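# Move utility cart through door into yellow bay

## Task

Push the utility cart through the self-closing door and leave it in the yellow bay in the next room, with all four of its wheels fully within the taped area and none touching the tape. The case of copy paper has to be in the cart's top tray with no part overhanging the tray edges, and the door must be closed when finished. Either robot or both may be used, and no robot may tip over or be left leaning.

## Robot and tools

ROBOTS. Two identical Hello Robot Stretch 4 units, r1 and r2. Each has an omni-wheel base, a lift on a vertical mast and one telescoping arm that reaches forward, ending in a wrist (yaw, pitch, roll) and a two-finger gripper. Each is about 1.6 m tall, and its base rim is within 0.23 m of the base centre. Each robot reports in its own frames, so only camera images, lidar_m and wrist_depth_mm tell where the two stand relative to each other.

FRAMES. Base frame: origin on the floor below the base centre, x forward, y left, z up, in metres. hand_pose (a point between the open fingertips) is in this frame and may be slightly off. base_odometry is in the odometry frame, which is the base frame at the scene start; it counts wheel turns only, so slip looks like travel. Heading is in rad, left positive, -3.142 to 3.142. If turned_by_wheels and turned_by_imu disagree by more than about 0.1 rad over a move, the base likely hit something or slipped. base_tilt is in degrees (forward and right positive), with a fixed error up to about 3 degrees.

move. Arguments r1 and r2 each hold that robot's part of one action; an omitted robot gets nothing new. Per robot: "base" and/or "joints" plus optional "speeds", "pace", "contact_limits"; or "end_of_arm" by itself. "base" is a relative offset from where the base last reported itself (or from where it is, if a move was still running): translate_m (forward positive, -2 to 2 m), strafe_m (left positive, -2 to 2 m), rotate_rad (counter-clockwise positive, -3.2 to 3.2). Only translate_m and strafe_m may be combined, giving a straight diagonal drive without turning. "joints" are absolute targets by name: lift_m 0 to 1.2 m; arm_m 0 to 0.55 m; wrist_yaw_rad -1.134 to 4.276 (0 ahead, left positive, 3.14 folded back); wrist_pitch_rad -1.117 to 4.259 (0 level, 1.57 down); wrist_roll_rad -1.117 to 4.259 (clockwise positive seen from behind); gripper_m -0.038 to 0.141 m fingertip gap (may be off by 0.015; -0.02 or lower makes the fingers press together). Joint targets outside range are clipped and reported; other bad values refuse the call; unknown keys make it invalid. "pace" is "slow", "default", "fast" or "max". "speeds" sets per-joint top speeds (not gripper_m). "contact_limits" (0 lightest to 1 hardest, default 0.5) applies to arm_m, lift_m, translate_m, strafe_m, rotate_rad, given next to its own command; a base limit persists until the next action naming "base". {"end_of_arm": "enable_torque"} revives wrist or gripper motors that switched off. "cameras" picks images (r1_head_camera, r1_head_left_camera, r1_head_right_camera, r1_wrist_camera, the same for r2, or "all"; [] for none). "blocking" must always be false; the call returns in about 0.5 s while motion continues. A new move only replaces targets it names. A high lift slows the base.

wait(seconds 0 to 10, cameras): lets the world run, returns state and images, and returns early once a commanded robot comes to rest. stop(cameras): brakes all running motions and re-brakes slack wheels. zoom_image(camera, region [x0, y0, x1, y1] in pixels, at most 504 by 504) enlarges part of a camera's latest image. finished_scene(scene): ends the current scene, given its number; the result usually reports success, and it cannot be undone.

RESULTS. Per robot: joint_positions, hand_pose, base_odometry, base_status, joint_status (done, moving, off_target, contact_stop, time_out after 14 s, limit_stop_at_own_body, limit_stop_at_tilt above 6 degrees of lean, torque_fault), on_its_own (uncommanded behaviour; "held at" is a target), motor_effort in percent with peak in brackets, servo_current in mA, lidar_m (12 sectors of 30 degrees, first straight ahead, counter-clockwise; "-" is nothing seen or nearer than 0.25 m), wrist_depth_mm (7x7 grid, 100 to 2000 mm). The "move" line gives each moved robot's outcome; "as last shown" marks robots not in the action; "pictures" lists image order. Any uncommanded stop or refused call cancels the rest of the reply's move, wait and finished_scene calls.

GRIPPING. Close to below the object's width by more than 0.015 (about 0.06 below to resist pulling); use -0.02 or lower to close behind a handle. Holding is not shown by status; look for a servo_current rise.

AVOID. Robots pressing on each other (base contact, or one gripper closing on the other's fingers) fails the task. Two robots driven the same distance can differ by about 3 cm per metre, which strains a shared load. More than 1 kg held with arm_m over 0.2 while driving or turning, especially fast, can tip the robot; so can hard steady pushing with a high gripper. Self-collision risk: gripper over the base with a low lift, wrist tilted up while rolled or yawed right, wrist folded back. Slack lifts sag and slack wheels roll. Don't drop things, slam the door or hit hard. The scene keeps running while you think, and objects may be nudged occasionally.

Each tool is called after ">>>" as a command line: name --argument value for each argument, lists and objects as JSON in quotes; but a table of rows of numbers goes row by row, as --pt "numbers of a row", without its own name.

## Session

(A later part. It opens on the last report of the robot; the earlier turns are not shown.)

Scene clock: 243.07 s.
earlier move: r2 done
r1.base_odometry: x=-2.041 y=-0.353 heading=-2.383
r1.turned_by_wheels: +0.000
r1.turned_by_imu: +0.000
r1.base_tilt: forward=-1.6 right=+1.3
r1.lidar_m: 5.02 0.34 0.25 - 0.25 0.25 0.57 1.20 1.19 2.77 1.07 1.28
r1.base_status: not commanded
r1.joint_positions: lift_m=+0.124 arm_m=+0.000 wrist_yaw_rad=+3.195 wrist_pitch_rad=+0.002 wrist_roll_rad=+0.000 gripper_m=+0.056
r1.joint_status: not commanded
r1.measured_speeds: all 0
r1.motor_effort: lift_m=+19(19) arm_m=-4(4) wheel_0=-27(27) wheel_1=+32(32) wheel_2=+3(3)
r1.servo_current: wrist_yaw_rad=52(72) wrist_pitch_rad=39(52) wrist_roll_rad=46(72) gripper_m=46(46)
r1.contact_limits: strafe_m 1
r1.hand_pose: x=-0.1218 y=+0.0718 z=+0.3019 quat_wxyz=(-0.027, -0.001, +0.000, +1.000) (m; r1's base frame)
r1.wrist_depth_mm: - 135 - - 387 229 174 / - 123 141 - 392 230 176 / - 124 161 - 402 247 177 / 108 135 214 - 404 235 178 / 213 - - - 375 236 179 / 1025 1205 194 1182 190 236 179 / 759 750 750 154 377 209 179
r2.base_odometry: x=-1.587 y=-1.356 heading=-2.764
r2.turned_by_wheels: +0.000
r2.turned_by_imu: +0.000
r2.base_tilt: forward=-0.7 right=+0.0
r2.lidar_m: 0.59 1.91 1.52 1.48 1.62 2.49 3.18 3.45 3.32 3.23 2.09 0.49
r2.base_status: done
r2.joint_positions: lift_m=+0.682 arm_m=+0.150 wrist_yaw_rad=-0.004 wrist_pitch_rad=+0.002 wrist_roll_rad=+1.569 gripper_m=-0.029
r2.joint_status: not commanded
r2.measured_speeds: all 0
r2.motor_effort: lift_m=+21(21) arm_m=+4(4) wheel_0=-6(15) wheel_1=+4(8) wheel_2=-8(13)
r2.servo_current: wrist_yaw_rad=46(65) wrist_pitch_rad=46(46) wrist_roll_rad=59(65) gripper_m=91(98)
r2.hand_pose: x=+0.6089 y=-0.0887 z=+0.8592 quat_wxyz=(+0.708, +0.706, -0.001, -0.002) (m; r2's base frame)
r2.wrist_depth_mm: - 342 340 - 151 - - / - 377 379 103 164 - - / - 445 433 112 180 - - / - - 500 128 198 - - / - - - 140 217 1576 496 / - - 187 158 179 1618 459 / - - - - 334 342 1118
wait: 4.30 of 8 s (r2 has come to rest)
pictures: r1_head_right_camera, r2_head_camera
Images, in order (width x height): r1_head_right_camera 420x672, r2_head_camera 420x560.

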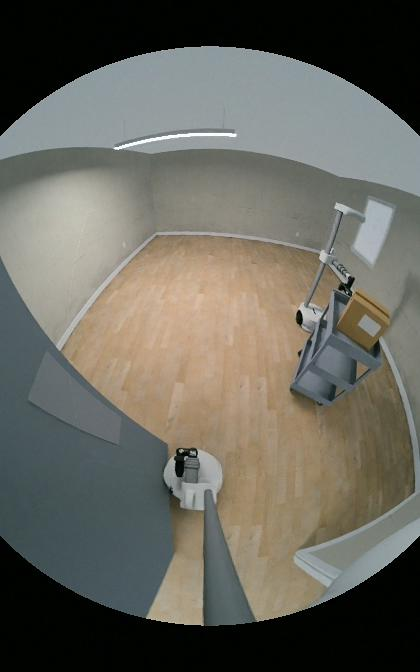

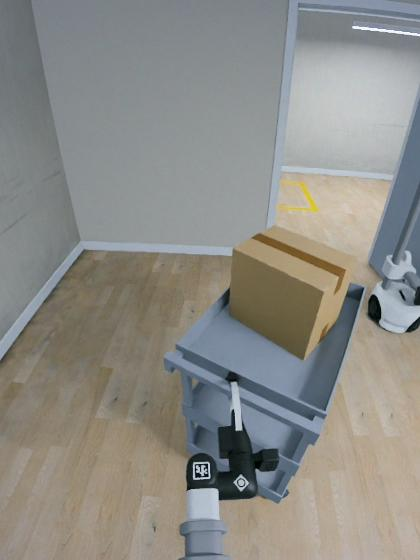

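>>> move --blocking false --cameras '[]' --r2 '{"base":{"translate_m":0.6,"strafe_m":-0.34},"pace":"slow"}'

>>> wait --seconds 10 --cameras '["r1_head_right_camera","r2_head_camera"]'

Scene clock: 252.17 s.
move: r2 moving
r1: as last shown
r1.lidar_m: 5.01 0.32 0.25 - 0.25 0.25 0.57 1.19 1.19 2.78 1.08 1.29
r1.motor_effort: lift_m=+19(19) arm_m=-4(4) wheel_0=-26(27) wheel_1=+32(32) wheel_2=+3(3)
r1.servo_current: wrist_yaw_rad=65(65) wrist_pitch_rad=39(52) wrist_roll_rad=46(59) gripper_m=39(46)
r1.contact_limits: strafe_m 1
r1.wrist_depth_mm: - 135 - - 387 229 175 / - 123 141 - 392 231 176 / - 124 160 - 399 247 177 / 108 135 213 - 407 236 178 / 215 - - - 373 236 179 / 1025 1205 194 1160 191 236 179 / 750 759 759 153 375 210 180
r2.base_odometry: x=-1.600 y=-1.354 heading=-2.763
r2.turned_by_wheels: +0.000
r2.turned_by_imu: +0.001
r2.base_tilt: forward=-0.7 right=+0.1
r2.lidar_m: 0.60 1.91 1.53 1.49 1.64 2.49 3.19 3.46 3.28 3.25 2.07 0.48
r2.base_status: translate_m moving; strafe_m moving
r2.joint_positions: lift_m=+0.682 arm_m=+0.150 wrist_yaw_rad=-0.003 wrist_pitch_rad=+0.002 wrist_roll_rad=+1.569 gripper_m=-0.029
r2.joint_status: not commanded
r2.measured_speeds: translate_m=+0.048 strafe_m=-0.028 rotate_rad=-0.001 lift_m=+0.000 arm_m=+0.000 wrist_yaw_rad=+0.007 wrist_pitch_rad=+0.000 wrist_roll_rad=+0.000
r2.motor_effort: lift_m=+21(21) arm_m=+4(4) wheel_0=+12(12) wheel_1=+6(6) wheel_2=-12(14)
r2.servo_current: wrist_yaw_rad=46(52) wrist_pitch_rad=46(46) wrist_roll_rad=39(52) gripper_m=91(91)
r2.hand_pose: x=+0.6090 y=-0.0882 z=+0.8592 quat_wxyz=(+0.708, +0.706, +0.000, -0.002) (m; r2's base frame)
r2.wrist_depth_mm: - 338 332 - 145 - - / - 375 379 - 159 - - / - 442 433 107 175 - - / - - 508 117 195 - - / - - - 134 213 1618 504 / - - 187 153 179 1576 459 / - - - - 332 342 1118
pictures: none
No camera images: "cameras" was empty.

Scene clock: 259.70 s.
earlier move: r2 done
r1.base_odometry: x=-2.041 y=-0.353 heading=-2.383
r1.turned_by_wheels: +0.000
r1.turned_by_imu: +0.000
r1.base_tilt: forward=-1.5 right=+1.3
r1.lidar_m: 5.01 0.32 0.25 - 0.25 0.26 0.55 1.24 1.20 0.53 0.54 1.36
r1.base_status: not commanded
r1.joint_positions: lift_m=+0.124 arm_m=+0.000 wrist_yaw_rad=+3.195 wrist_pitch_rad=+0.002 wrist_roll_rad=+0.000 gripper_m=+0.056
r1.joint_status: not commanded
r1.measured_speeds: all 0
r1.motor_effort: lift_m=+19(19) arm_m=-4(4) wheel_0=-27(27) wheel_1=+32(32) wheel_2=+3(3)
r1.servo_current: wrist_yaw_rad=39(78) wrist_pitch_rad=52(52) wrist_roll_rad=52(65) gripper_m=39(52)
r1.contact_limits: strafe_m 1
r1.hand_pose: x=-0.1218 y=+0.0718 z=+0.3019 quat_wxyz=(-0.027, -0.001, +0.000, +1.000) (m; r1's base frame)
r1.wrist_depth_mm: - 135 - - 392 229 174 / - 123 141 - 394 230 176 / - 124 160 - 397 248 177 / 108 135 214 - 404 236 179 / 213 - - - 373 236 179 / 991 1205 194 1160 191 236 180 / 750 759 750 154 377 209 179
r2.base_odometry: x=-2.269 y=-1.262 heading=-2.763
r2.turned_by_wheels: +0.000
r2.turned_by_imu: +0.008
r2.base_tilt: forward=-0.6 right=+0.1
r2.lidar_m: 0.58 2.18 1.79 1.73 1.91 2.89 3.83 3.77 3.02 3.00 1.36 0.48
r2.base_status: done
r2.joint_positions: lift_m=+0.682 arm_m=+0.150 wrist_yaw_rad=+0.004 wrist_pitch_rad=+0.002 wrist_roll_rad=+1.569 gripper_m=-0.029
r2.joint_status: not commanded
r2.measured_speeds: all 0
r2.motor_effort: lift_m=+21(21) arm_m=+4(4) wheel_0=+8(20) wheel_1=+5(9) wheel_2=-4(14)
r2.servo_current: wrist_yaw_rad=52(65) wrist_pitch_rad=39(46) wrist_roll_rad=59(59) gripper_m=91(98)
r2.hand_pose: x=+0.6096 y=-0.0863 z=+0.8592 quat_wxyz=(+0.708, +0.706, +0.002, +0.000) (m; r2's base frame)
r2.wrist_depth_mm: 345 336 334 - 145 - - / 1661 373 379 - 158 - - / 1576 433 433 107 175 - - / - 488 492 116 194 - - / - - - 134 214 1618 508 / - - 182 153 179 1618 459 / - - - - 336 - 1118
wait: 7.53 of 10 s (r2 has come to rest)
pictures: r1_head_right_camera, r2_head_camera
Images, in order (width x height): r1_head_right_camera 420x672, r2_head_camera 420x560.

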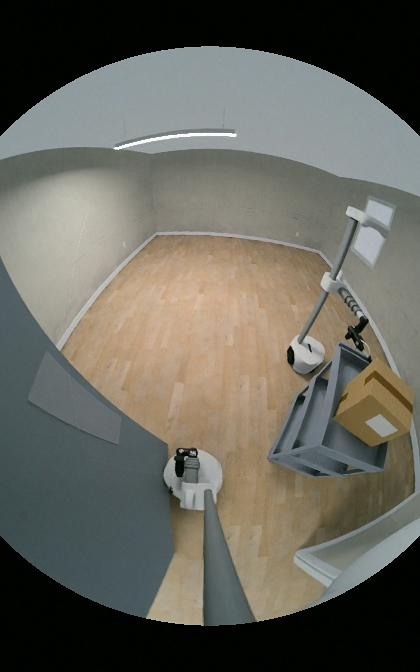

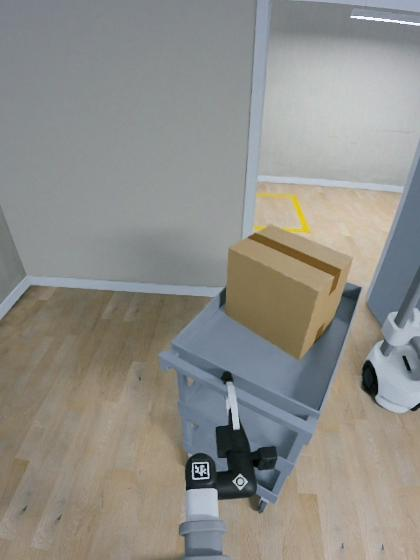

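>>> move --blocking false --cameras '[]' --r2 '{"base":{"translate_m":0.42,"strafe_m":-0.26},"pace":"slow"}'

>>> wait --seconds 10 --cameras '["r1_head_right_camera","r2_head_camera","r2_head_right_camera"]'

Scene clock: 271.80 s.
move: r2 moving
r1: as last shown
r1.base_tilt: forward=-1.6 right=+1.3
r1.lidar_m: 4.99 0.34 0.25 - 0.25 0.25 0.57 1.21 1.19 0.53 0.56 1.34
r1.servo_current: wrist_yaw_rad=59(65) wrist_pitch_rad=39(46) wrist_roll_rad=46(65) gripper_m=39(46)
r1.contact_limits: strafe_m 1
r1.wrist_depth_mm: - 134 - - 389 229 174 / - 123 141 - 394 230 176 / - 124 160 - 399 246 177 / 108 135 213 - 404 236 178 / 214 - - - 375 236 179 / 1008 1182 194 1182 191 236 179 / 759 759 750 153 377 209 179
r2.base_odometry: x=-2.284 y=-1.259 heading=-2.763
r2.turned_by_wheels: +0.000
r2.turned_by_imu: +0.001
r2.base_tilt: forward=-0.7 right=+0.0
r2.lidar_m: 0.58 2.14 1.77 1.74 1.94 2.95 3.87 3.78 3.03 2.99 1.35 0.48
r2.base_status: translate_m moving; strafe_m moving
r2.joint_positions: lift_m=+0.682 arm_m=+0.150 wrist_yaw_rad=+0.004 wrist_pitch_rad=+0.002 wrist_roll_rad=+1.569 gripper_m=-0.029
r2.joint_status: not commanded
r2.measured_speeds: translate_m=+0.046 strafe_m=-0.029 rotate_rad=-0.001 lift_m=+0.000 arm_m=+0.000 wrist_yaw_rad=+0.000 wrist_pitch_rad=+0.000 wrist_roll_rad=+0.000
r2.motor_effort: lift_m=+21(21) arm_m=+4(4) wheel_0=+14(16) wheel_1=-4(5) wheel_2=-6(11)
r2.servo_current: wrist_yaw_rad=59(59) wrist_pitch_rad=39(46) wrist_roll_rad=46(52) gripper_m=85(98)
r2.hand_pose: x=+0.6096 y=-0.0863 z=+0.8592 quat_wxyz=(+0.708, +0.706, +0.002, +0.000) (m; r2's base frame)
r2.wrist_depth_mm: 1464 338 332 - 144 - - / - 377 377 - 158 - - / 1576 433 436 104 174 - - / - 492 496 116 193 - - / - - - 133 213 1576 508 / - - 183 153 179 1537 455 / - - - - 334 - 1118
pictures: none
No camera images: "cameras" was empty.

Scene clock: 277.40 s.
earlier move: r2 done
r1.base_odometry: x=-2.041 y=-0.353 heading=-2.383
r1.turned_by_wheels: +0.000
r1.turned_by_imu: +0.000
r1.base_tilt: forward=-1.6 right=+1.3
r1.lidar_m: 5.01 0.32 0.25 - 0.25 0.25 0.55 1.21 0.42 0.41 0.60 0.95
r1.base_status: not commanded
r1.joint_positions: lift_m=+0.124 arm_m=+0.000 wrist_yaw_rad=+3.195 wrist_pitch_rad=+0.002 wrist_roll_rad=+0.000 gripper_m=+0.056
r1.joint_status: not commanded
r1.measured_speeds: all 0
r1.motor_effort: lift_m=+19(19) arm_m=-3(4) wheel_0=-26(27) wheel_1=+32(32) wheel_2=+3(3)
r1.servo_current: wrist_yaw_rad=59(72) wrist_pitch_rad=39(52) wrist_roll_rad=72(72) gripper_m=39(46)
r1.contact_limits: strafe_m 1
r1.hand_pose: x=-0.1218 y=+0.0718 z=+0.3019 quat_wxyz=(-0.027, -0.001, +0.000, +1.000) (m; r1's base frame)
r1.wrist_depth_mm: - 134 - - 392 229 174 / - 123 141 - 394 229 176 / - 124 161 - 402 245 177 / 108 135 213 - 407 236 178 / 214 - - - 375 236 180 / 1008 1229 194 1182 191 237 179 / 750 750 750 153 375 211 179
r2.base_odometry: x=-2.756 y=-1.176 heading=-2.763
r2.turned_by_wheels: +0.000
r2.turned_by_imu: +0.006
r2.base_tilt: forward=-0.7 right=+0.1
r2.lidar_m: 0.60 1.70 1.95 1.95 2.13 3.26 - 3.51 2.84 2.78 0.88 0.49
r2.base_status: done
r2.joint_positions: lift_m=+0.682 arm_m=+0.150 wrist_yaw_rad=+0.004 wrist_pitch_rad=+0.002 wrist_roll_rad=+1.569 gripper_m=-0.029
r2.joint_status: not commanded
r2.measured_speeds: all 0
r2.motor_effort: lift_m=+21(21) arm_m=+3(4) wheel_0=+7(18) wheel_1=-4(6) wheel_2=-4(11)
r2.servo_current: wrist_yaw_rad=46(65) wrist_pitch_rad=39(46) wrist_roll_rad=46(59) gripper_m=85(104)
r2.hand_pose: x=+0.6096 y=-0.0863 z=+0.8592 quat_wxyz=(+0.708, +0.706, +0.002, +0.001) (m; r2's base frame)
r2.wrist_depth_mm: - 340 336 - 148 - - / - 375 379 103 163 - - / - 439 427 109 178 - - / - 496 496 125 196 - - / - - - 137 215 - 500 / - - 183 156 179 - 462 / - - - - - - 1118
wait: 5.60 of 10 s (r2 has come to rest)
pictures: r1_head_right_camera, r2_head_camera, r2_head_right_camera
Images, in order (width x height): r1_head_right_camera 420x672, r2_head_camera 420x560, r2_head_right_camera 420x672.

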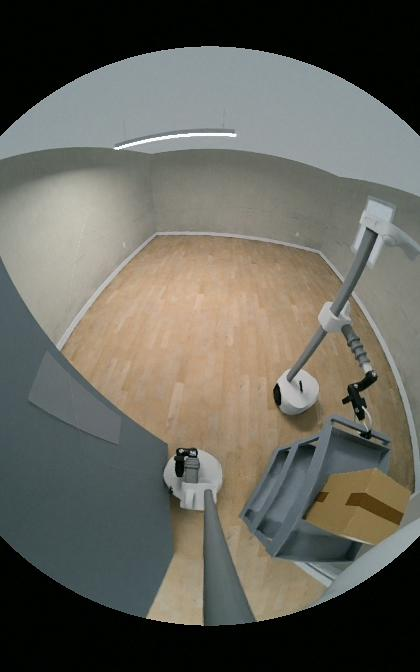

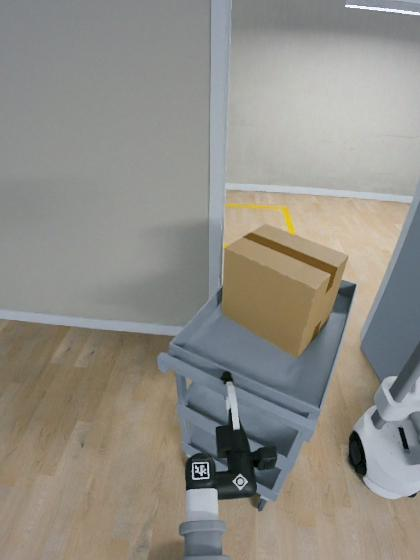

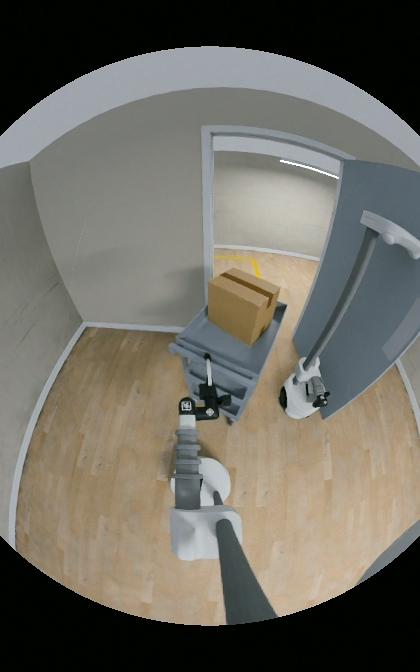

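>>> move --blocking false --cameras '[]' --r2 '{"base":{"translate_m":0.0,"strafe_m":-0.17},"pace":"slow"}'

>>> wait --seconds 10 --cameras '["r2_head_camera","r1_head_right_camera"]'

Scene clock: 287.13 s.
move: r2 moving
r1: as last shown
r1.lidar_m: 5.02 0.34 0.25 - 0.25 0.25 0.57 0.45 0.41 0.45 0.56 0.97
r1.motor_effort: lift_m=+19(19) arm_m=-4(4) wheel_0=-26(27) wheel_1=+32(32) wheel_2=+3(3)
r1.servo_current: wrist_yaw_rad=52(65) wrist_pitch_rad=39(46) wrist_roll_rad=65(65) gripper_m=39(46)
r1.contact_limits: strafe_m 1
r1.wrist_depth_mm: - 134 - - 394 229 174 / - 123 141 - 397 229 176 / - 124 161 - 399 246 177 / 108 135 213 - 404 236 178 / 213 - - - 373 236 180 / 1008 1229 194 1160 191 237 180 / 750 750 750 154 375 211 179
r2.base_odometry: x=-2.761 y=-1.162 heading=-2.762
r2.turned_by_wheels: +0.001
r2.turned_by_imu: +0.001
r2.base_tilt: forward=-0.7 right=+0.1
r2.lidar_m: 0.58 1.68 2.01 1.95 2.16 3.28 - 3.50 2.83 2.79 0.91 0.48
r2.base_status: translate_m moving; strafe_m moving
r2.joint_positions: lift_m=+0.682 arm_m=+0.150 wrist_yaw_rad=+0.007 wrist_pitch_rad=+0.002 wrist_roll_rad=+1.569 gripper_m=-0.029
r2.joint_status: not commanded
r2.measured_speeds: translate_m=+0.000 strafe_m=-0.057 rotate_rad=-0.002 lift_m=+0.000 arm_m=+0.000 wrist_yaw_rad=+0.002 wrist_pitch_rad=+0.000 wrist_roll_rad=+0.000
r2.motor_effort: lift_m=+21(21) arm_m=+4(4) wheel_0=+15(17) wheel_1=-5(6) wheel_2=+0(3)
r2.servo_current: wrist_yaw_rad=52(65) wrist_pitch_rad=39(46) wrist_roll_rad=46(52) gripper_m=91(98)
r2.hand_pose: x=+0.6099 y=-0.0855 z=+0.8592 quat_wxyz=(+0.708, +0.706, +0.003, +0.002) (m; r2's base frame)
r2.wrist_depth_mm: - 340 332 - 147 - - / - 373 375 102 160 - - / - 439 427 107 176 - - / - 500 496 121 195 - - / - - - 135 213 - 504 / - - 182 153 180 - 466 / - - - - - - 1138
pictures: none
No camera images: "cameras" was empty.

Scene clock: 289.47 s.
earlier move: r2 done
r1.base_odometry: x=-2.041 y=-0.353 heading=-2.383
r1.turned_by_wheels: +0.000
r1.turned_by_imu: +0.000
r1.base_tilt: forward=-1.6 right=+1.3
r1.lidar_m: 5.01 0.32 0.25 - 0.25 0.25 0.54 0.44 0.35 0.34 0.43 0.78
r1.base_status: not commanded
r1.joint_positions: lift_m=+0.124 arm_m=+0.000 wrist_yaw_rad=+3.195 wrist_pitch_rad=+0.002 wrist_roll_rad=+0.000 gripper_m=+0.056
r1.joint_status: not commanded
r1.measured_speeds: all 0
r1.motor_effort: lift_m=+19(19) arm_m=-4(4) wheel_0=-27(27) wheel_1=+32(32) wheel_2=+3(3)
r1.servo_current: wrist_yaw_rad=52(65) wrist_pitch_rad=46(52) wrist_roll_rad=59(72) gripper_m=39(46)
r1.contact_limits: strafe_m 1
r1.hand_pose: x=-0.1218 y=+0.0718 z=+0.3019 quat_wxyz=(-0.027, -0.001, +0.000, +1.000) (m; r1's base frame)
r1.wrist_depth_mm: - 135 - - 392 228 174 / - 122 141 - 394 230 176 / - 124 161 - 397 246 177 / 109 135 213 - 407 236 179 / 214 - - - 373 236 180 / 535 1205 194 1160 190 236 179 / 221 759 750 153 377 210 179
r2.base_odometry: x=-2.818 y=-1.018 heading=-2.763
r2.turned_by_wheels: -0.001
r2.turned_by_imu: +0.001
r2.base_tilt: forward=-0.7 right=+0.1
r2.lidar_m: 0.57 1.66 2.12 2.12 2.32 3.55 - 3.34 2.66 2.63 0.78 0.53
r2.base_status: done
r2.joint_positions: lift_m=+0.682 arm_m=+0.150 wrist_yaw_rad=+0.007 wrist_pitch_rad=+0.002 wrist_roll_rad=+1.569 gripper_m=-0.029
r2.joint_status: not commanded
r2.measured_speeds: all 0
r2.motor_effort: lift_m=+21(21) arm_m=+3(4) wheel_0=+5(17) wheel_1=-3(7) wheel_2=+0(3)
r2.servo_current: wrist_yaw_rad=52(65) wrist_pitch_rad=39(46) wrist_roll_rad=39(65) gripper_m=98(98)
r2.hand_pose: x=+0.6099 y=-0.0855 z=+0.8592 quat_wxyz=(+0.708, +0.706, +0.003, +0.002) (m; r2's base frame)
r2.wrist_depth_mm: - 496 473 128 180 - - / - 384 379 132 190 - - / - 427 415 141 202 - - / - 480 459 149 212 - - / - 525 512 156 225 - - / - - 184 169 180 - 496 / - - - - - - 1138
wait: 2.33 of 10 s (r2 has come to rest)
pictures: r1_head_right_camera, r2_head_camera
Images, in order (width x height): r1_head_right_camera 420x672, r2_head_camera 420x560.

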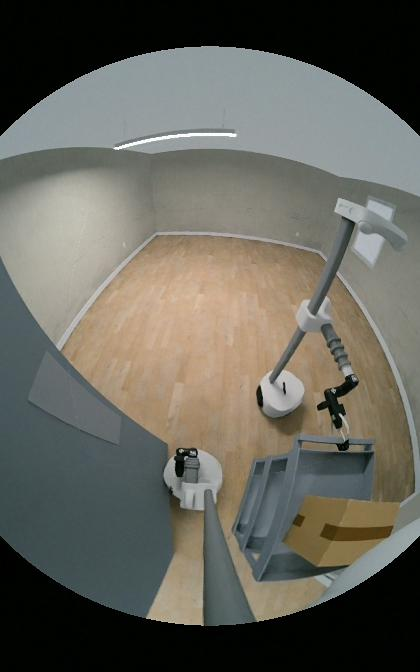

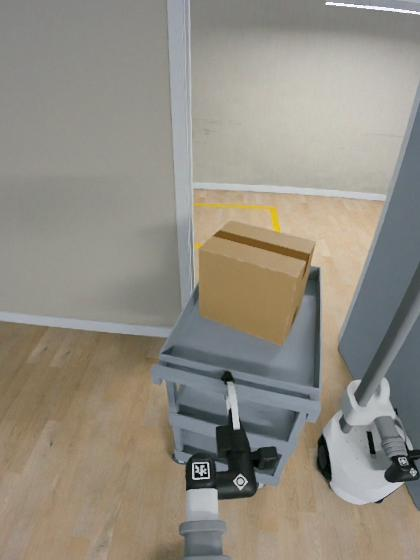

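>>> move --blocking false --cameras '[]' --r2 '{"base":{"translate_m":0.02,"strafe_m":-0.11},"pace":"slow"}'

>>> wait --seconds 10 --cameras '["r2_head_camera","r2_head_right_camera"]'

Scene clock: 300.93 s.
move: r2 moving
r1: as last shown
r1.lidar_m: 5.01 0.31 0.25 - 0.25 0.26 0.58 0.42 0.34 0.36 0.41 0.76
r1.motor_effort: lift_m=+19(19) arm_m=-3(4) wheel_0=-26(27) wheel_1=+32(32) wheel_2=+3(3)
r1.servo_current: wrist_yaw_rad=33(59) wrist_pitch_rad=39(46) wrist_roll_rad=26(59) gripper_m=39(46)
r1.contact_limits: strafe_m 1
r1.wrist_depth_mm: - 135 - - 389 228 175 / - 123 141 - 394 230 176 / - 124 161 - 402 247 177 / 108 135 213 - 407 235 179 / 213 - - - 373 236 179 / 535 1229 194 1182 191 236 179 / 221 741 750 154 377 210 180
r2.base_odometry: x=-2.825 y=-1.007 heading=-2.763
r2.turned_by_wheels: +0.000
r2.turned_by_imu: +0.001
r2.base_tilt: forward=-0.7 right=+0.0
r2.lidar_m: 0.56 1.66 2.14 2.11 2.36 3.56 - 3.28 2.64 2.61 0.76 0.54
r2.base_status: translate_m moving; strafe_m moving
r2.joint_positions: lift_m=+0.682 arm_m=+0.150 wrist_yaw_rad=+0.007 wrist_pitch_rad=+0.002 wrist_roll_rad=+1.569 gripper_m=-0.029
r2.joint_status: not commanded
r2.measured_speeds: translate_m=+0.010 strafe_m=-0.051 rotate_rad=-0.001 lift_m=+0.000 arm_m=+0.000 wrist_yaw_rad=+0.000 wrist_pitch_rad=+0.000 wrist_roll_rad=+0.000
r2.motor_effort: lift_m=+21(21) arm_m=+2(2) wheel_0=+13(14) wheel_1=-6(6) wheel_2=-5(6)
r2.servo_current: wrist_yaw_rad=52(65) wrist_pitch_rad=39(46) wrist_roll_rad=46(52) gripper_m=91(91)
r2.hand_pose: x=+0.6099 y=-0.0855 z=+0.8592 quat_wxyz=(+0.708, +0.706, +0.003, +0.002) (m; r2's base frame)
r2.wrist_depth_mm: - - 500 129 182 - - / - 382 384 133 190 - - / - 421 415 141 202 - - / - 473 455 149 212 - - / - 504 508 157 225 - - / - - 183 168 180 - 508 / - - - - - - 1118
pictures: none
No camera images: "cameras" was empty.

Scene clock: 302.77 s.
earlier move: r2 done
r1.base_odometry: x=-2.041 y=-0.353 heading=-2.383
r1.turned_by_wheels: +0.000
r1.turned_by_imu: +0.000
r1.base_tilt: forward=-1.6 right=+1.3
r1.lidar_m: 5.02 0.34 0.25 - 0.25 0.25 0.58 0.38 0.30 0.28 0.33 0.67
r1.base_status: not commanded
r1.joint_positions: lift_m=+0.124 arm_m=+0.000 wrist_yaw_rad=+3.195 wrist_pitch_rad=+0.002 wrist_roll_rad=+0.000 gripper_m=+0.056
r1.joint_status: not commanded
r1.measured_speeds: all 0
r1.motor_effort: lift_m=+19(19) arm_m=-4(4) wheel_0=-26(27) wheel_1=+32(32) wheel_2=+3(3)
r1.servo_current: wrist_yaw_rad=59(65) wrist_pitch_rad=39(52) wrist_roll_rad=59(65) gripper_m=46(52)
r1.contact_limits: strafe_m 1
r1.hand_pose: x=-0.1218 y=+0.0718 z=+0.3019 quat_wxyz=(-0.027, -0.001, +0.000, +1.000) (m; r1's base frame)
r1.wrist_depth_mm: - 134 - - 392 229 174 / - 123 141 - 394 229 176 / - 124 161 - 399 247 177 / 108 135 213 - 404 235 178 / 214 1708 - - 370 236 179 / 508 1118 193 1182 190 236 179 / 508 759 750 153 377 209 179
r2.base_odometry: x=-2.877 y=-0.923 heading=-2.763
r2.turned_by_wheels: +0.000
r2.turned_by_imu: +0.000
r2.base_tilt: forward=-0.7 right=+0.0
r2.lidar_m: 0.57 1.64 2.23 2.22 2.42 3.74 - 3.19 2.55 2.53 0.68 0.54
r2.base_status: done
r2.joint_positions: lift_m=+0.682 arm_m=+0.150 wrist_yaw_rad=+0.004 wrist_pitch_rad=+0.002 wrist_roll_rad=+1.569 gripper_m=-0.029
r2.joint_status: not commanded
r2.measured_speeds: all 0
r2.motor_effort: lift_m=+21(21) arm_m=+1(2) wheel_0=+6(15) wheel_1=-4(6) wheel_2=-6(9)
r2.servo_current: wrist_yaw_rad=52(65) wrist_pitch_rad=39(46) wrist_roll_rad=65(65) gripper_m=91(98)
r2.hand_pose: x=+0.6097 y=-0.0861 z=+0.8592 quat_wxyz=(+0.708, +0.706, +0.002, +0.001) (m; r2's base frame)
r2.wrist_depth_mm: - - - 144 199 715 - / - 488 402 149 206 778 - / - 421 415 153 213 - - / - 455 449 158 220 820 - / - - 480 165 227 - - / - - 187 170 181 - - / - - - - 243 - 466
wait: 1.83 of 10 s (r2 has come to rest)
pictures: r2_head_camera, r2_head_right_camera
Images, in order (width x height): r2_head_camera 420x560, r2_head_right_camera 420x672.

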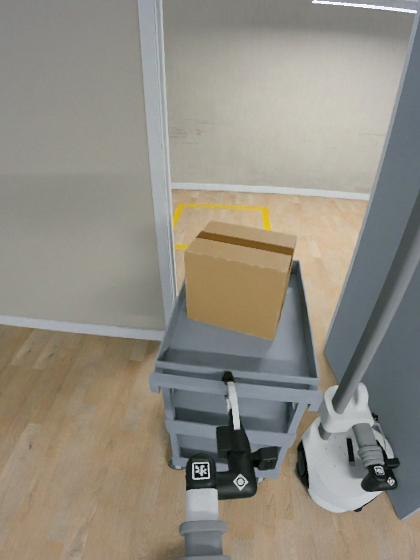

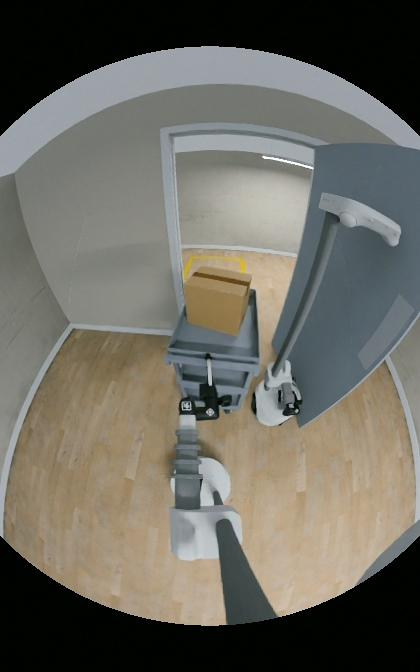

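>>> move --blocking false --cameras '[]' --r2 '{"base":{"translate_m":0.7,"strafe_m":-0.06},"pace":"slow"}'

>>> wait --seconds 10 --cameras '["r2_head_camera","r2_head_right_camera"]'

Scene clock: 317.43 s.
move: r2 moving
r1: as last shown
r1.lidar_m: 5.00 0.31 0.25 - 0.25 0.25 0.57 0.36 0.29 0.27 0.32 0.67
r1.servo_current: wrist_yaw_rad=46(59) wrist_pitch_rad=46(52) wrist_roll_rad=52(52) gripper_m=46(46)
r1.contact_limits: strafe_m 1
r1.wrist_depth_mm: - 134 - - 392 229 175 / - 123 141 - 394 230 176 / - 124 161 - 399 246 177 / 108 135 213 - 407 234 178 / 214 1661 - - 373 236 179 / 504 1078 194 1182 191 236 180 / 221 759 750 153 375 209 179
r2.base_odometry: x=-2.889 y=-0.927 heading=-2.763
r2.turned_by_wheels: +0.000
r2.turned_by_imu: +0.001
r2.base_tilt: forward=-0.7 right=+0.0
r2.lidar_m: 0.56 1.64 2.24 2.21 2.44 3.75 - 3.18 2.56 2.52 0.67 0.55
r2.base_status: translate_m moving; strafe_m moving
r2.joint_positions: lift_m=+0.682 arm_m=+0.150 wrist_yaw_rad=+0.002 wrist_pitch_rad=+0.002 wrist_roll_rad=+1.569 gripper_m=-0.029
r2.joint_status: not commanded
r2.measured_speeds: translate_m=+0.049 strafe_m=-0.004 rotate_rad=+0.000 lift_m=+0.000 arm_m=+0.000 wrist_yaw_rad=-0.018 wrist_pitch_rad=+0.000 wrist_roll_rad=+0.000
r2.motor_effort: lift_m=+21(21) arm_m=+0(0) wheel_0=+13(13) wheel_1=+7(8) wheel_2=-13(14)
r2.servo_current: wrist_yaw_rad=59(59) wrist_pitch_rad=46(46) wrist_roll_rad=59(59) gripper_m=91(98)
r2.hand_pose: x=+0.6095 y=-0.0868 z=+0.8592 quat_wxyz=(+0.708, +0.706, +0.002, +0.000) (m; r2's base frame)
r2.wrist_depth_mm: - - - 145 200 699 - / - 517 402 149 206 768 - / - 424 418 153 212 - - / - 459 449 158 220 820 - / - 496 480 164 227 - - / - 500 187 170 179 - - / - - - - 243 - 466
pictures: none
No camera images: "cameras" was empty.

Scene clock: 325.23 s.
earlier move: r2 done
r1.base_odometry: x=-2.041 y=-0.353 heading=-2.383
r1.turned_by_wheels: +0.000
r1.turned_by_imu: +0.000
r1.base_tilt: forward=-1.6 right=+1.3
r1.lidar_m: 5.02 0.32 0.25 - 0.25 0.26 0.56 0.56 0.44 0.35 0.46 4.19
r1.base_status: not commanded
r1.joint_positions: lift_m=+0.124 arm_m=+0.000 wrist_yaw_rad=+3.195 wrist_pitch_rad=+0.002 wrist_roll_rad=+0.000 gripper_m=+0.056
r1.joint_status: not commanded
r1.measured_speeds: all 0
r1.motor_effort: lift_m=+19(19) arm_m=-4(4) wheel_0=-27(27) wheel_1=+32(32) wheel_2=+3(3)
r1.servo_current: wrist_yaw_rad=39(78) wrist_pitch_rad=46(52) wrist_roll_rad=72(72) gripper_m=46(46)
r1.contact_limits: strafe_m 1
r1.hand_pose: x=-0.1218 y=+0.0718 z=+0.3019 quat_wxyz=(-0.027, -0.001, +0.000, +1.000) (m; r1's base frame)
r1.wrist_depth_mm: - 134 - - 392 229 174 / - 123 141 - 394 231 176 / - 124 161 - 399 247 177 / 108 135 213 - 404 235 179 / 213 - 1281 1863 375 236 179 / 609 691 189 1078 191 236 179 / 220 750 750 153 375 210 179
r2.base_odometry: x=-3.550 y=-1.126 heading=-2.764
r2.turned_by_wheels: -0.001
r2.turned_by_imu: -0.003
r2.base_tilt: forward=-0.7 right=+0.1
r2.lidar_m: 0.58 0.84 1.33 2.17 2.39 3.65 - 3.25 0.42 0.38 0.82 0.45
r2.base_status: done
r2.joint_positions: lift_m=+0.682 arm_m=+0.150 wrist_yaw_rad=-0.005 wrist_pitch_rad=+0.002 wrist_roll_rad=+1.569 gripper_m=-0.029
r2.joint_status: not commanded
r2.measured_speeds: all 0
r2.motor_effort: lift_m=+21(21) arm_m=-3(4) wheel_0=+2(13) wheel_1=+3(8) wheel_2=-10(17)
r2.servo_current: wrist_yaw_rad=39(72) wrist_pitch_rad=46(52) wrist_roll_rad=33(59) gripper_m=91(98)
r2.hand_pose: x=+0.6088 y=-0.0889 z=+0.8592 quat_wxyz=(+0.708, +0.706, -0.001, -0.003) (m; r2's base frame)
r2.wrist_depth_mm: 1756 338 330 - 137 - - / - 379 379 - 151 - - / - 459 449 - 170 - - / - - - 112 191 1576 - / - - - 128 213 1576 480 / - - 186 151 179 1499 1205 / - - - - 343 347 349
wait: 7.80 of 10 s (r2 has come to rest)
pictures: r2_head_camera, r2_head_right_camera
Images, in order (width x height): r2_head_camera 420x560, r2_head_right_camera 420x672.

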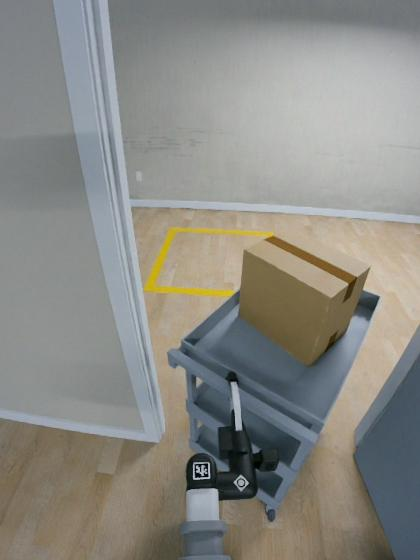

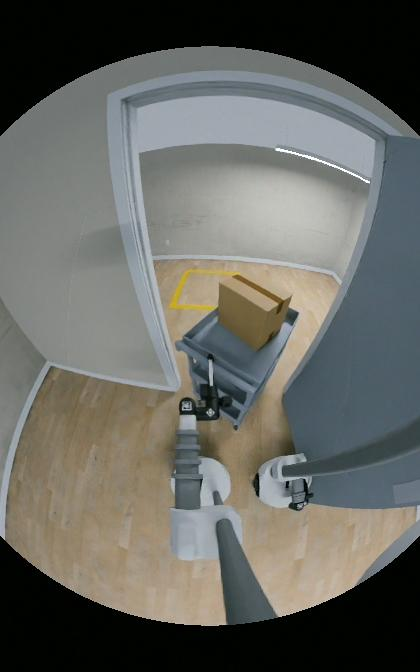

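>>> move --blocking false --cameras '[]' --r2 '{"base":{"rotate_rad":-0.5},"pace":"slow"}'

>>> wait --seconds 5 --cameras '["r2_head_camera","r2_head_right_camera"]'

Scene clock: 343.33 s.
move: r2 moving
r1: as last shown
r1.lidar_m: 5.00 0.35 0.25 - 0.25 0.26 0.56 0.53 0.42 0.39 0.47 4.21
r1.motor_effort: lift_m=+19(19) arm_m=-3(4) wheel_0=-26(27) wheel_1=+32(32) wheel_2=+3(3)
r1.servo_current: wrist_yaw_rad=52(59) wrist_pitch_rad=39(46) wrist_roll_rad=59(59) gripper_m=39(46)
r1.contact_limits: strafe_m 1
r1.wrist_depth_mm: - 134 - - 392 229 175 / - 123 141 - 394 230 176 / - 124 160 - 399 248 177 / 108 135 213 - 404 235 178 / 213 - 1366 1863 373 236 179 / 223 676 190 1098 191 236 179 / 222 654 750 153 377 211 180
r2.base_odometry: x=-3.550 y=-1.126 heading=-2.885
r2.turned_by_wheels: -0.122
r2.turned_by_imu: -0.116
r2.base_tilt: forward=-0.7 right=+0.0
r2.lidar_m: 0.56 0.85 1.16 2.18 2.24 3.16 - 3.57 0.44 0.37 0.42 0.48
r2.base_status: rotate_rad moving
r2.joint_positions: lift_m=+0.682 arm_m=+0.150 wrist_yaw_rad=+0.016 wrist_pitch_rad=+0.002 wrist_roll_rad=+1.569 gripper_m=-0.029
r2.joint_status: not commanded
r2.measured_speeds: translate_m=+0.000 strafe_m=+0.001 rotate_rad=-0.480 lift_m=+0.000 arm_m=+0.000 wrist_yaw_rad=+0.019 wrist_pitch_rad=+0.000 wrist_roll_rad=+0.000
r2.motor_effort: lift_m=+21(21) arm_m=+4(4) wheel_0=+27(27) wheel_1=+14(14) wheel_2=+16(16)
r2.servo_current: wrist_yaw_rad=98(98) wrist_pitch_rad=46(46) wrist_roll_rad=46(59) gripper_m=85(91)
r2.hand_pose: x=+0.6106 y=-0.0828 z=+0.8592 quat_wxyz=(+0.708, +0.706, +0.007, +0.005) (m; r2's base frame)
r2.wrist_depth_mm: 1756 327 329 - 142 - - / - 373 370 - 155 - - / - 436 421 - 171 - - / - - 492 115 189 - - / - - - 129 213 1618 508 / - - - 147 179 1618 473 / - - - - 274 353 1182
pictures: none
No camera images: "cameras" was empty.

Scene clock: 344.53 s.
earlier move: r2 done
r1.base_odometry: x=-2.041 y=-0.353 heading=-2.383
r1.turned_by_wheels: +0.000
r1.turned_by_imu: +0.000
r1.base_tilt: forward=-1.6 right=+1.3
r1.lidar_m: 5.01 0.33 0.25 - 0.25 0.25 0.45 0.38 0.39 0.38 0.50 4.23
r1.base_status: not commanded
r1.joint_positions: lift_m=+0.124 arm_m=+0.000 wrist_yaw_rad=+3.195 wrist_pitch_rad=+0.002 wrist_roll_rad=+0.000 gripper_m=+0.056
r1.joint_status: not commanded
r1.measured_speeds: all 0
r1.motor_effort: lift_m=+19(19) arm_m=-4(4) wheel_0=-26(27) wheel_1=+32(32) wheel_2=+3(3)
r1.servo_current: wrist_yaw_rad=39(65) wrist_pitch_rad=46(52) wrist_roll_rad=46(78) gripper_m=39(52)
r1.contact_limits: strafe_m 1
r1.hand_pose: x=-0.1218 y=+0.0718 z=+0.3019 quat_wxyz=(-0.027, -0.001, +0.000, +1.000) (m; r1's base frame)
r1.wrist_depth_mm: - 135 - - 389 229 174 / - 123 134 - 394 231 176 / - 124 161 - 399 248 177 / 108 135 213 - 402 235 178 / 137 - 661 1618 370 236 179 / 223 - 190 1078 191 236 180 / 750 750 668 153 375 210 179
r2.base_odometry: x=-3.550 y=-1.126 heading=+3.022
r2.turned_by_wheels: -0.376
r2.turned_by_imu: -0.365
r2.base_tilt: forward=-0.7 right=+0.1
r2.lidar_m: 0.51 0.51 0.89 1.38 2.16 2.41 3.82 5.02 3.20 0.39 0.39 0.60
r2.base_status: done
r2.joint_positions: lift_m=+0.682 arm_m=+0.150 wrist_yaw_rad=+0.003 wrist_pitch_rad=+0.002 wrist_roll_rad=+1.569 gripper_m=-0.029
r2.joint_status: not commanded
r2.measured_speeds: all 0
r2.motor_effort: lift_m=+21(21) arm_m=-5(6) wheel_0=+6(27) wheel_1=+5(15) wheel_2=+11(23)
r2.servo_current: wrist_yaw_rad=39(98) wrist_pitch_rad=39(46) wrist_roll_rad=59(59) gripper_m=91(98)
r2.hand_pose: x=+0.6096 y=-0.0866 z=+0.8592 quat_wxyz=(+0.708, +0.706, +0.002, +0.000) (m; r2's base frame)
r2.wrist_depth_mm: - - - 197 262 270 270 / - - - 193 254 1661 - / - - - 187 248 1708 - / - - 442 182 241 831 - / - 445 445 178 236 820 - / - 449 185 173 181 - - / - - 455 - 227 - -
wait: 1.20 of 5 s (r2 has come to rest)
pictures: r2_head_camera, r2_head_right_camera
Images, in order (width x height): r2_head_camera 420x560, r2_head_right_camera 420x672.

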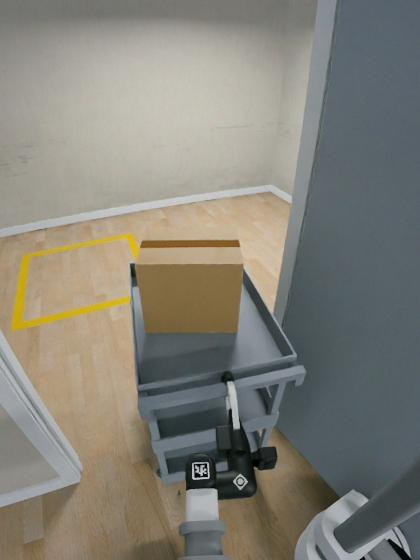

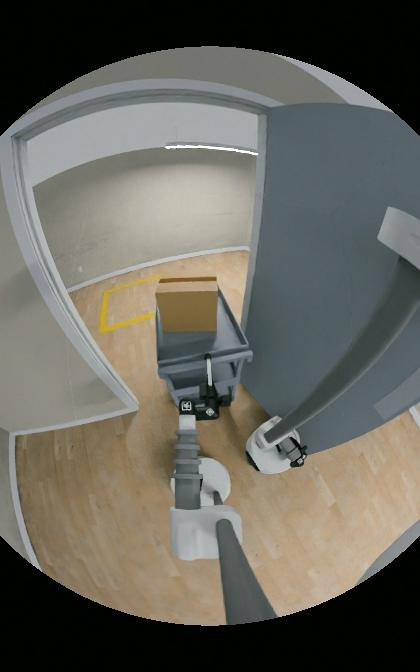

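>>> move --blocking false --cameras '[]' --r2 '{"base":{"translate_m":0.5,"strafe_m":0.08},"pace":"slow"}'

>>> wait --seconds 8 --cameras '["r2_head_camera","r2_head_right_camera"]'

Scene clock: 360.43 s.
move: r2 moving
r1: as last shown
r1.lidar_m: 5.00 0.34 0.25 - 0.25 0.25 0.45 0.43 0.42 0.37 0.52 4.23
r1.servo_current: wrist_yaw_rad=59(59) wrist_pitch_rad=46(46) wrist_roll_rad=26(59) gripper_m=39(46)
r1.contact_limits: strafe_m 1
r1.wrist_depth_mm: - 135 - - 389 229 174 / - 123 135 - 392 230 176 / - 124 161 - 397 247 177 / 108 135 213 - 402 235 179 / 137 - 1281 1708 373 236 180 / 224 - 190 1098 191 236 179 / 759 750 668 153 375 209 179
r2.base_odometry: x=-3.562 y=-1.126 heading=+3.022
r2.turned_by_wheels: +0.000
r2.turned_by_imu: +0.001
r2.base_tilt: forward=-0.7 right=+0.0
r2.lidar_m: 0.52 0.52 0.87 1.40 2.17 2.43 3.80 5.02 3.15 0.38 0.38 0.57
r2.base_status: translate_m moving; strafe_m moving
r2.joint_positions: lift_m=+0.682 arm_m=+0.150 wrist_yaw_rad=+0.001 wrist_pitch_rad=+0.002 wrist_roll_rad=+1.569 gripper_m=-0.029
r2.joint_status: not commanded
r2.measured_speeds: translate_m=+0.049 strafe_m=+0.007 rotate_rad=-0.004 lift_m=+0.000 arm_m=+0.000 wrist_yaw_rad=-0.026 wrist_pitch_rad=+0.000 wrist_roll_rad=+0.000
r2.motor_effort: lift_m=+21(21) arm_m=-4(5) wheel_0=+12(12) wheel_1=+7(9) wheel_2=-13(13)
r2.servo_current: wrist_yaw_rad=39(65) wrist_pitch_rad=52(52) wrist_roll_rad=46(52) gripper_m=91(98)
r2.hand_pose: x=+0.6094 y=-0.0870 z=+0.8592 quat_wxyz=(+0.708, +0.706, +0.001, +0.000) (m; r2's base frame)
r2.wrist_depth_mm: - - - 198 267 272 276 / - - - 193 256 1756 - / - - - 187 248 1708 - / - - 442 182 241 831 - / - 442 439 177 235 842 - / - 449 186 173 180 - - / - - 449 - 224 - -
pictures: none
No camera images: "cameras" was empty.

Scene clock: 366.27 s.
earlier move: r2 done
r1.base_odometry: x=-2.041 y=-0.353 heading=-2.383
r1.turned_by_wheels: +0.000
r1.turned_by_imu: +0.000
r1.base_tilt: forward=-1.6 right=+1.3
r1.lidar_m: 5.01 0.30 0.25 - 0.25 0.25 0.57 0.44 0.50 2.77 2.96 4.24
r1.base_status: not commanded
r1.joint_positions: lift_m=+0.124 arm_m=+0.000 wrist_yaw_rad=+3.195 wrist_pitch_rad=+0.002 wrist_roll_rad=+0.000 gripper_m=+0.056
r1.joint_status: not commanded
r1.measured_speeds: all 0
r1.motor_effort: lift_m=+19(19) arm_m=-4(4) wheel_0=-27(27) wheel_1=+32(32) wheel_2=+3(3)
r1.servo_current: wrist_yaw_rad=52(78) wrist_pitch_rad=46(52) wrist_roll_rad=52(78) gripper_m=39(52)
r1.contact_limits: strafe_m 1
r1.hand_pose: x=-0.1218 y=+0.0718 z=+0.3019 quat_wxyz=(-0.027, -0.001, +0.000, +1.000) (m; r1's base frame)
r1.wrist_depth_mm: - 134 260 1042 389 229 175 / - 123 135 - 394 230 176 / - 124 161 1042 399 246 177 / 108 135 214 - 407 235 178 / 216 - 1708 1060 370 236 179 / 539 1025 191 1078 191 236 180 / 222 591 759 153 375 209 179
r2.base_odometry: x=-4.056 y=-1.145 heading=+3.021
r2.turned_by_wheels: -0.001
r2.turned_by_imu: -0.004
r2.base_tilt: forward=-0.7 right=+0.1
r2.lidar_m: 0.53 3.23 0.51 0.49 2.29 2.50 4.01 5.52 0.47 0.51 0.58 0.59
r2.base_status: done
r2.joint_positions: lift_m=+0.682 arm_m=+0.150 wrist_yaw_rad=-0.007 wrist_pitch_rad=+0.002 wrist_roll_rad=+1.569 gripper_m=-0.029
r2.joint_status: not commanded
r2.measured_speeds: all 0
r2.motor_effort: lift_m=+21(21) arm_m=+4(5) wheel_0=+0(12) wheel_1=+3(9) wheel_2=-10(18)
r2.servo_current: wrist_yaw_rad=59(72) wrist_pitch_rad=46(52) wrist_roll_rad=46(59) gripper_m=98(98)
r2.hand_pose: x=+0.6087 y=-0.0894 z=+0.8592 quat_wxyz=(+0.708, +0.706, -0.002, -0.003) (m; r2's base frame)
r2.wrist_depth_mm: - - - 175 235 1661 1160 / - - - 234 235 1661 508 / - - - 173 235 831 - / - 442 439 173 234 831 - / - 455 455 173 232 831 - / - - 187 172 179 - - / - - 484 - 231 - -
wait: 5.83 of 8 s (r2 has come to rest)
pictures: r2_head_camera, r2_head_right_camera
Images, in order (width x height): r2_head_camera 420x560, r2_head_right_camera 420x672.

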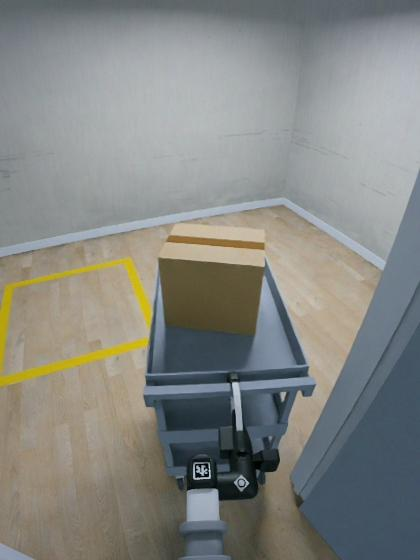

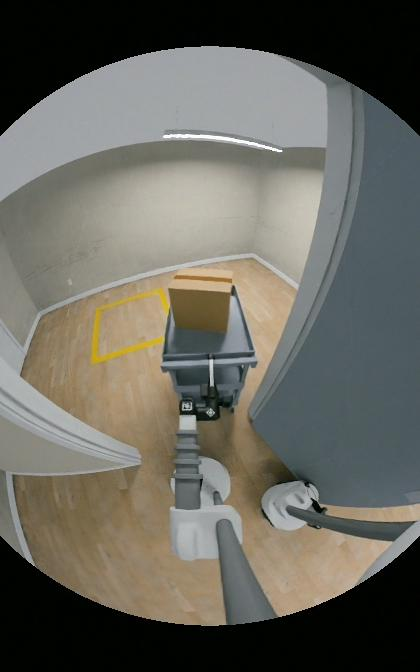

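>>> move --blocking false --cameras '[]' --r2 '{"base":{"translate_m":0.9,"strafe_m":0.0},"joints":{"arm_m":0.0},"speeds":{"arm_m":0.06},"pace":"slow"}'

>>> wait --seconds 4 --cameras '[]'

>>> wait --seconds 9 --cameras '["r2_head_camera","r2_head_right_camera"]'

Scene clock: 392.03 s.
move: r2 moving
r1: as last shown
r1.lidar_m: 5.01 0.33 0.25 - 0.25 0.25 0.54 0.45 0.50 2.76 2.96 4.21
r1.servo_current: wrist_yaw_rad=52(65) wrist_pitch_rad=46(46) wrist_roll_rad=52(59) gripper_m=39(46)
r1.contact_limits: strafe_m 1
r1.wrist_depth_mm: - 135 259 1025 389 229 175 / - 122 135 1042 389 230 176 / - 124 161 1042 399 247 177 / 108 135 213 - 407 235 179 / 213 - 1430 1098 373 235 180 / 539 676 193 1060 191 236 179 / 222 591 759 153 375 209 179
r2.base_odometry: x=-4.068 y=-1.143 heading=+3.021
r2.turned_by_wheels: +0.000
r2.turned_by_imu: +0.000
r2.base_tilt: forward=-0.7 right=+0.1
r2.lidar_m: 0.51 0.55 0.51 0.51 2.26 2.54 3.97 5.52 0.47 0.52 0.57 0.54
r2.base_status: translate_m moving; strafe_m moving
r2.joint_positions: lift_m=+0.682 arm_m=+0.125 wrist_yaw_rad=-0.005 wrist_pitch_rad=+0.002 wrist_roll_rad=+1.569 gripper_m=-0.029
r2.joint_status: arm_m moving
r2.measured_speeds: translate_m=+0.051 strafe_m=+0.000 rotate_rad=+0.002 lift_m=+0.000 arm_m=-0.059 wrist_yaw_rad=+0.000 wrist_pitch_rad=+0.000 wrist_roll_rad=+0.000
r2.motor_effort: lift_m=+21(21) arm_m=-10(14) wheel_0=+4(5) wheel_1=+5(5) wheel_2=-10(11)
r2.servo_current: wrist_yaw_rad=52(59) wrist_pitch_rad=39(46) wrist_roll_rad=52(59) gripper_m=91(91)
r2.hand_pose: x=+0.5835 y=-0.0888 z=+0.8592 quat_wxyz=(+0.708, +0.706, -0.001, -0.003) (m; r2's base frame)
r2.wrist_depth_mm: - - - 174 235 1661 1160 / - - - 234 234 1708 517 / - - - 173 233 820 - / - 439 439 173 232 831 - / - 459 452 172 233 820 - / - - 186 172 179 - - / - - 480 - 232 - -
pictures: none
No camera images: "cameras" was empty.

Scene clock: 396.03 s.
earlier move: r2 moving
r1.base_odometry: x=-2.041 y=-0.353 heading=-2.383
r1.turned_by_wheels: +0.000
r1.turned_by_imu: +0.000
r1.base_tilt: forward=-1.6 right=+1.3
r1.lidar_m: 5.01 0.33 0.25 - 0.25 0.25 0.59 0.70 1.17 2.77 2.95 4.22
r1.base_status: not commanded
r1.joint_positions: lift_m=+0.124 arm_m=+0.000 wrist_yaw_rad=+3.195 wrist_pitch_rad=+0.002 wrist_roll_rad=+0.000 gripper_m=+0.056
r1.joint_status: not commanded
r1.measured_speeds: all 0
r1.motor_effort: lift_m=+19(19) arm_m=-4(4) wheel_0=-26(27) wheel_1=+32(32) wheel_2=+3(3)
r1.servo_current: wrist_yaw_rad=39(65) wrist_pitch_rad=46(52) wrist_roll_rad=52(65) gripper_m=46(52)
r1.contact_limits: strafe_m 1
r1.hand_pose: x=-0.1218 y=+0.0718 z=+0.3019 quat_wxyz=(-0.027, -0.001, +0.000, +1.000) (m; r1's base frame)
r1.wrist_depth_mm: - 135 1098 1537 389 228 174 / - 123 135 - 394 231 176 / - 124 161 - 402 248 177 / 108 135 213 - 407 236 179 / 215 798 960 1708 375 236 179 / 866 798 193 1160 191 236 179 / 750 759 750 153 377 210 179
r2.base_odometry: x=-4.453 y=-1.097 heading=+3.022
r2.turned_by_wheels: +0.001
r2.turned_by_imu: +0.002
r2.base_tilt: forward=-0.7 right=+0.1
r2.lidar_m: 0.39 0.42 2.99 0.58 0.53 2.68 - 0.71 0.58 0.42 0.43 0.41
r2.base_status: translate_m moving; strafe_m moving
r2.joint_positions: lift_m=+0.682 arm_m=+0.000 wrist_yaw_rad=+0.001 wrist_pitch_rad=+0.002 wrist_roll_rad=+1.569 gripper_m=-0.029
r2.joint_status: all done
r2.measured_speeds: translate_m=+0.099 strafe_m=+0.001 rotate_rad=-0.003 lift_m=+0.000 arm_m=+0.000 wrist_yaw_rad=+0.000 wrist_pitch_rad=+0.000 wrist_roll_rad=+0.000
r2.motor_effort: lift_m=+21(21) arm_m=+4(14) wheel_0=+10(13) wheel_1=+6(9) wheel_2=-8(15)
r2.servo_current: wrist_yaw_rad=52(59) wrist_pitch_rad=39(46) wrist_roll_rad=46(65) gripper_m=91(98)
r2.hand_pose: x=+0.4593 y=-0.0872 z=+0.8592 quat_wxyz=(+0.708, +0.706, +0.001, -0.001) (m; r2's base frame)
r2.wrist_depth_mm: - - - 160 218 1661 1160 / - - - 163 221 1499 - / - - 424 165 224 - - / - 439 436 167 228 831 - / - 469 459 169 231 831 - / - - 186 172 179 - - / - - 504 - - 1618 -
wait: 4.00 s; no rest
pictures: none
No camera images: "cameras" was empty.

Scene clock: 401.80 s.
earlier move: r2 done
r1.base_odometry: x=-2.041 y=-0.353 heading=-2.383
r1.turned_by_wheels: +0.000
r1.turned_by_imu: +0.000
r1.base_tilt: forward=-1.6 right=+1.3
r1.lidar_m: 5.01 0.34 0.25 - 0.25 0.25 0.56 1.20 1.18 2.79 2.95 4.21
r1.base_status: not commanded
r1.joint_positions: lift_m=+0.124 arm_m=+0.000 wrist_yaw_rad=+3.195 wrist_pitch_rad=+0.002 wrist_roll_rad=+0.000 gripper_m=+0.056
r1.joint_status: not commanded
r1.measured_speeds: all 0
r1.motor_effort: lift_m=+19(19) arm_m=-4(4) wheel_0=-27(27) wheel_1=+32(32) wheel_2=+3(3)
r1.servo_current: wrist_yaw_rad=39(78) wrist_pitch_rad=39(52) wrist_roll_rad=52(72) gripper_m=39(52)
r1.contact_limits: strafe_m 1
r1.hand_pose: x=-0.1218 y=+0.0718 z=+0.3019 quat_wxyz=(-0.027, -0.001, +0.000, +1.000) (m; r1's base frame)
r1.wrist_depth_mm: - 135 1205 - 392 229 175 / - 123 141 1308 392 230 176 / - 124 161 - 399 247 177 / 109 135 213 - 404 235 178 / 215 - 1499 1281 375 236 180 / 1025 1182 193 1160 191 236 180 / 759 750 768 154 377 211 179
r2.base_odometry: x=-4.949 y=-1.037 heading=+3.022
r2.turned_by_wheels: +0.000
r2.turned_by_imu: +0.002
r2.base_tilt: forward=-0.7 right=+0.1
r2.lidar_m: 0.41 0.47 2.66 2.62 1.02 0.81 - 0.63 0.48 0.72 2.16 0.42
r2.base_status: done
r2.joint_positions: lift_m=+0.682 arm_m=+0.000 wrist_yaw_rad=+0.001 wrist_pitch_rad=+0.002 wrist_roll_rad=+1.569 gripper_m=-0.029
r2.joint_status: all done
r2.measured_speeds: all 0
r2.motor_effort: lift_m=+21(21) arm_m=+4(14) wheel_0=+6(13) wheel_1=+5(9) wheel_2=-6(15)
r2.servo_current: wrist_yaw_rad=33(59) wrist_pitch_rad=39(52) wrist_roll_rad=39(65) gripper_m=91(98)
r2.hand_pose: x=+0.4593 y=-0.0872 z=+0.8592 quat_wxyz=(+0.708, +0.706, +0.001, -0.001) (m; r2's base frame)
r2.wrist_depth_mm: - - - 150 205 1576 549 / - - - 154 211 759 - / - 424 418 157 216 - - / - 445 439 161 222 831 - / - - 466 167 229 - - / - - 186 172 179 - - / - - - - - 1618 492
wait: 5.77 of 9 s (r2 has come to rest)
pictures: r2_head_camera, r2_head_right_camera
Images, in order (width x height): r2_head_camera 420x560, r2_head_right_camera 420x672.

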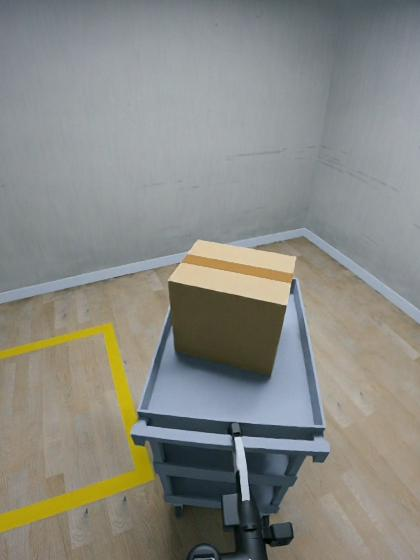

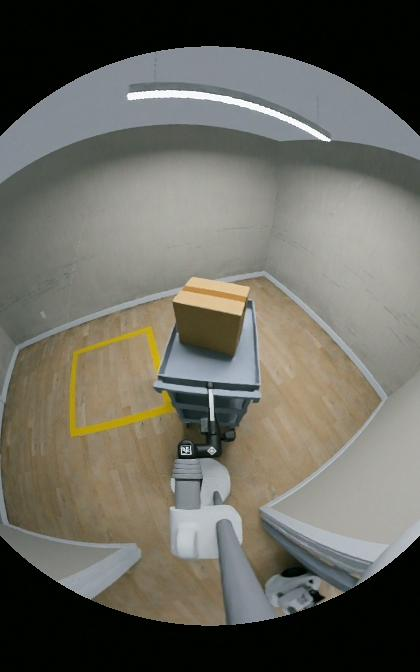

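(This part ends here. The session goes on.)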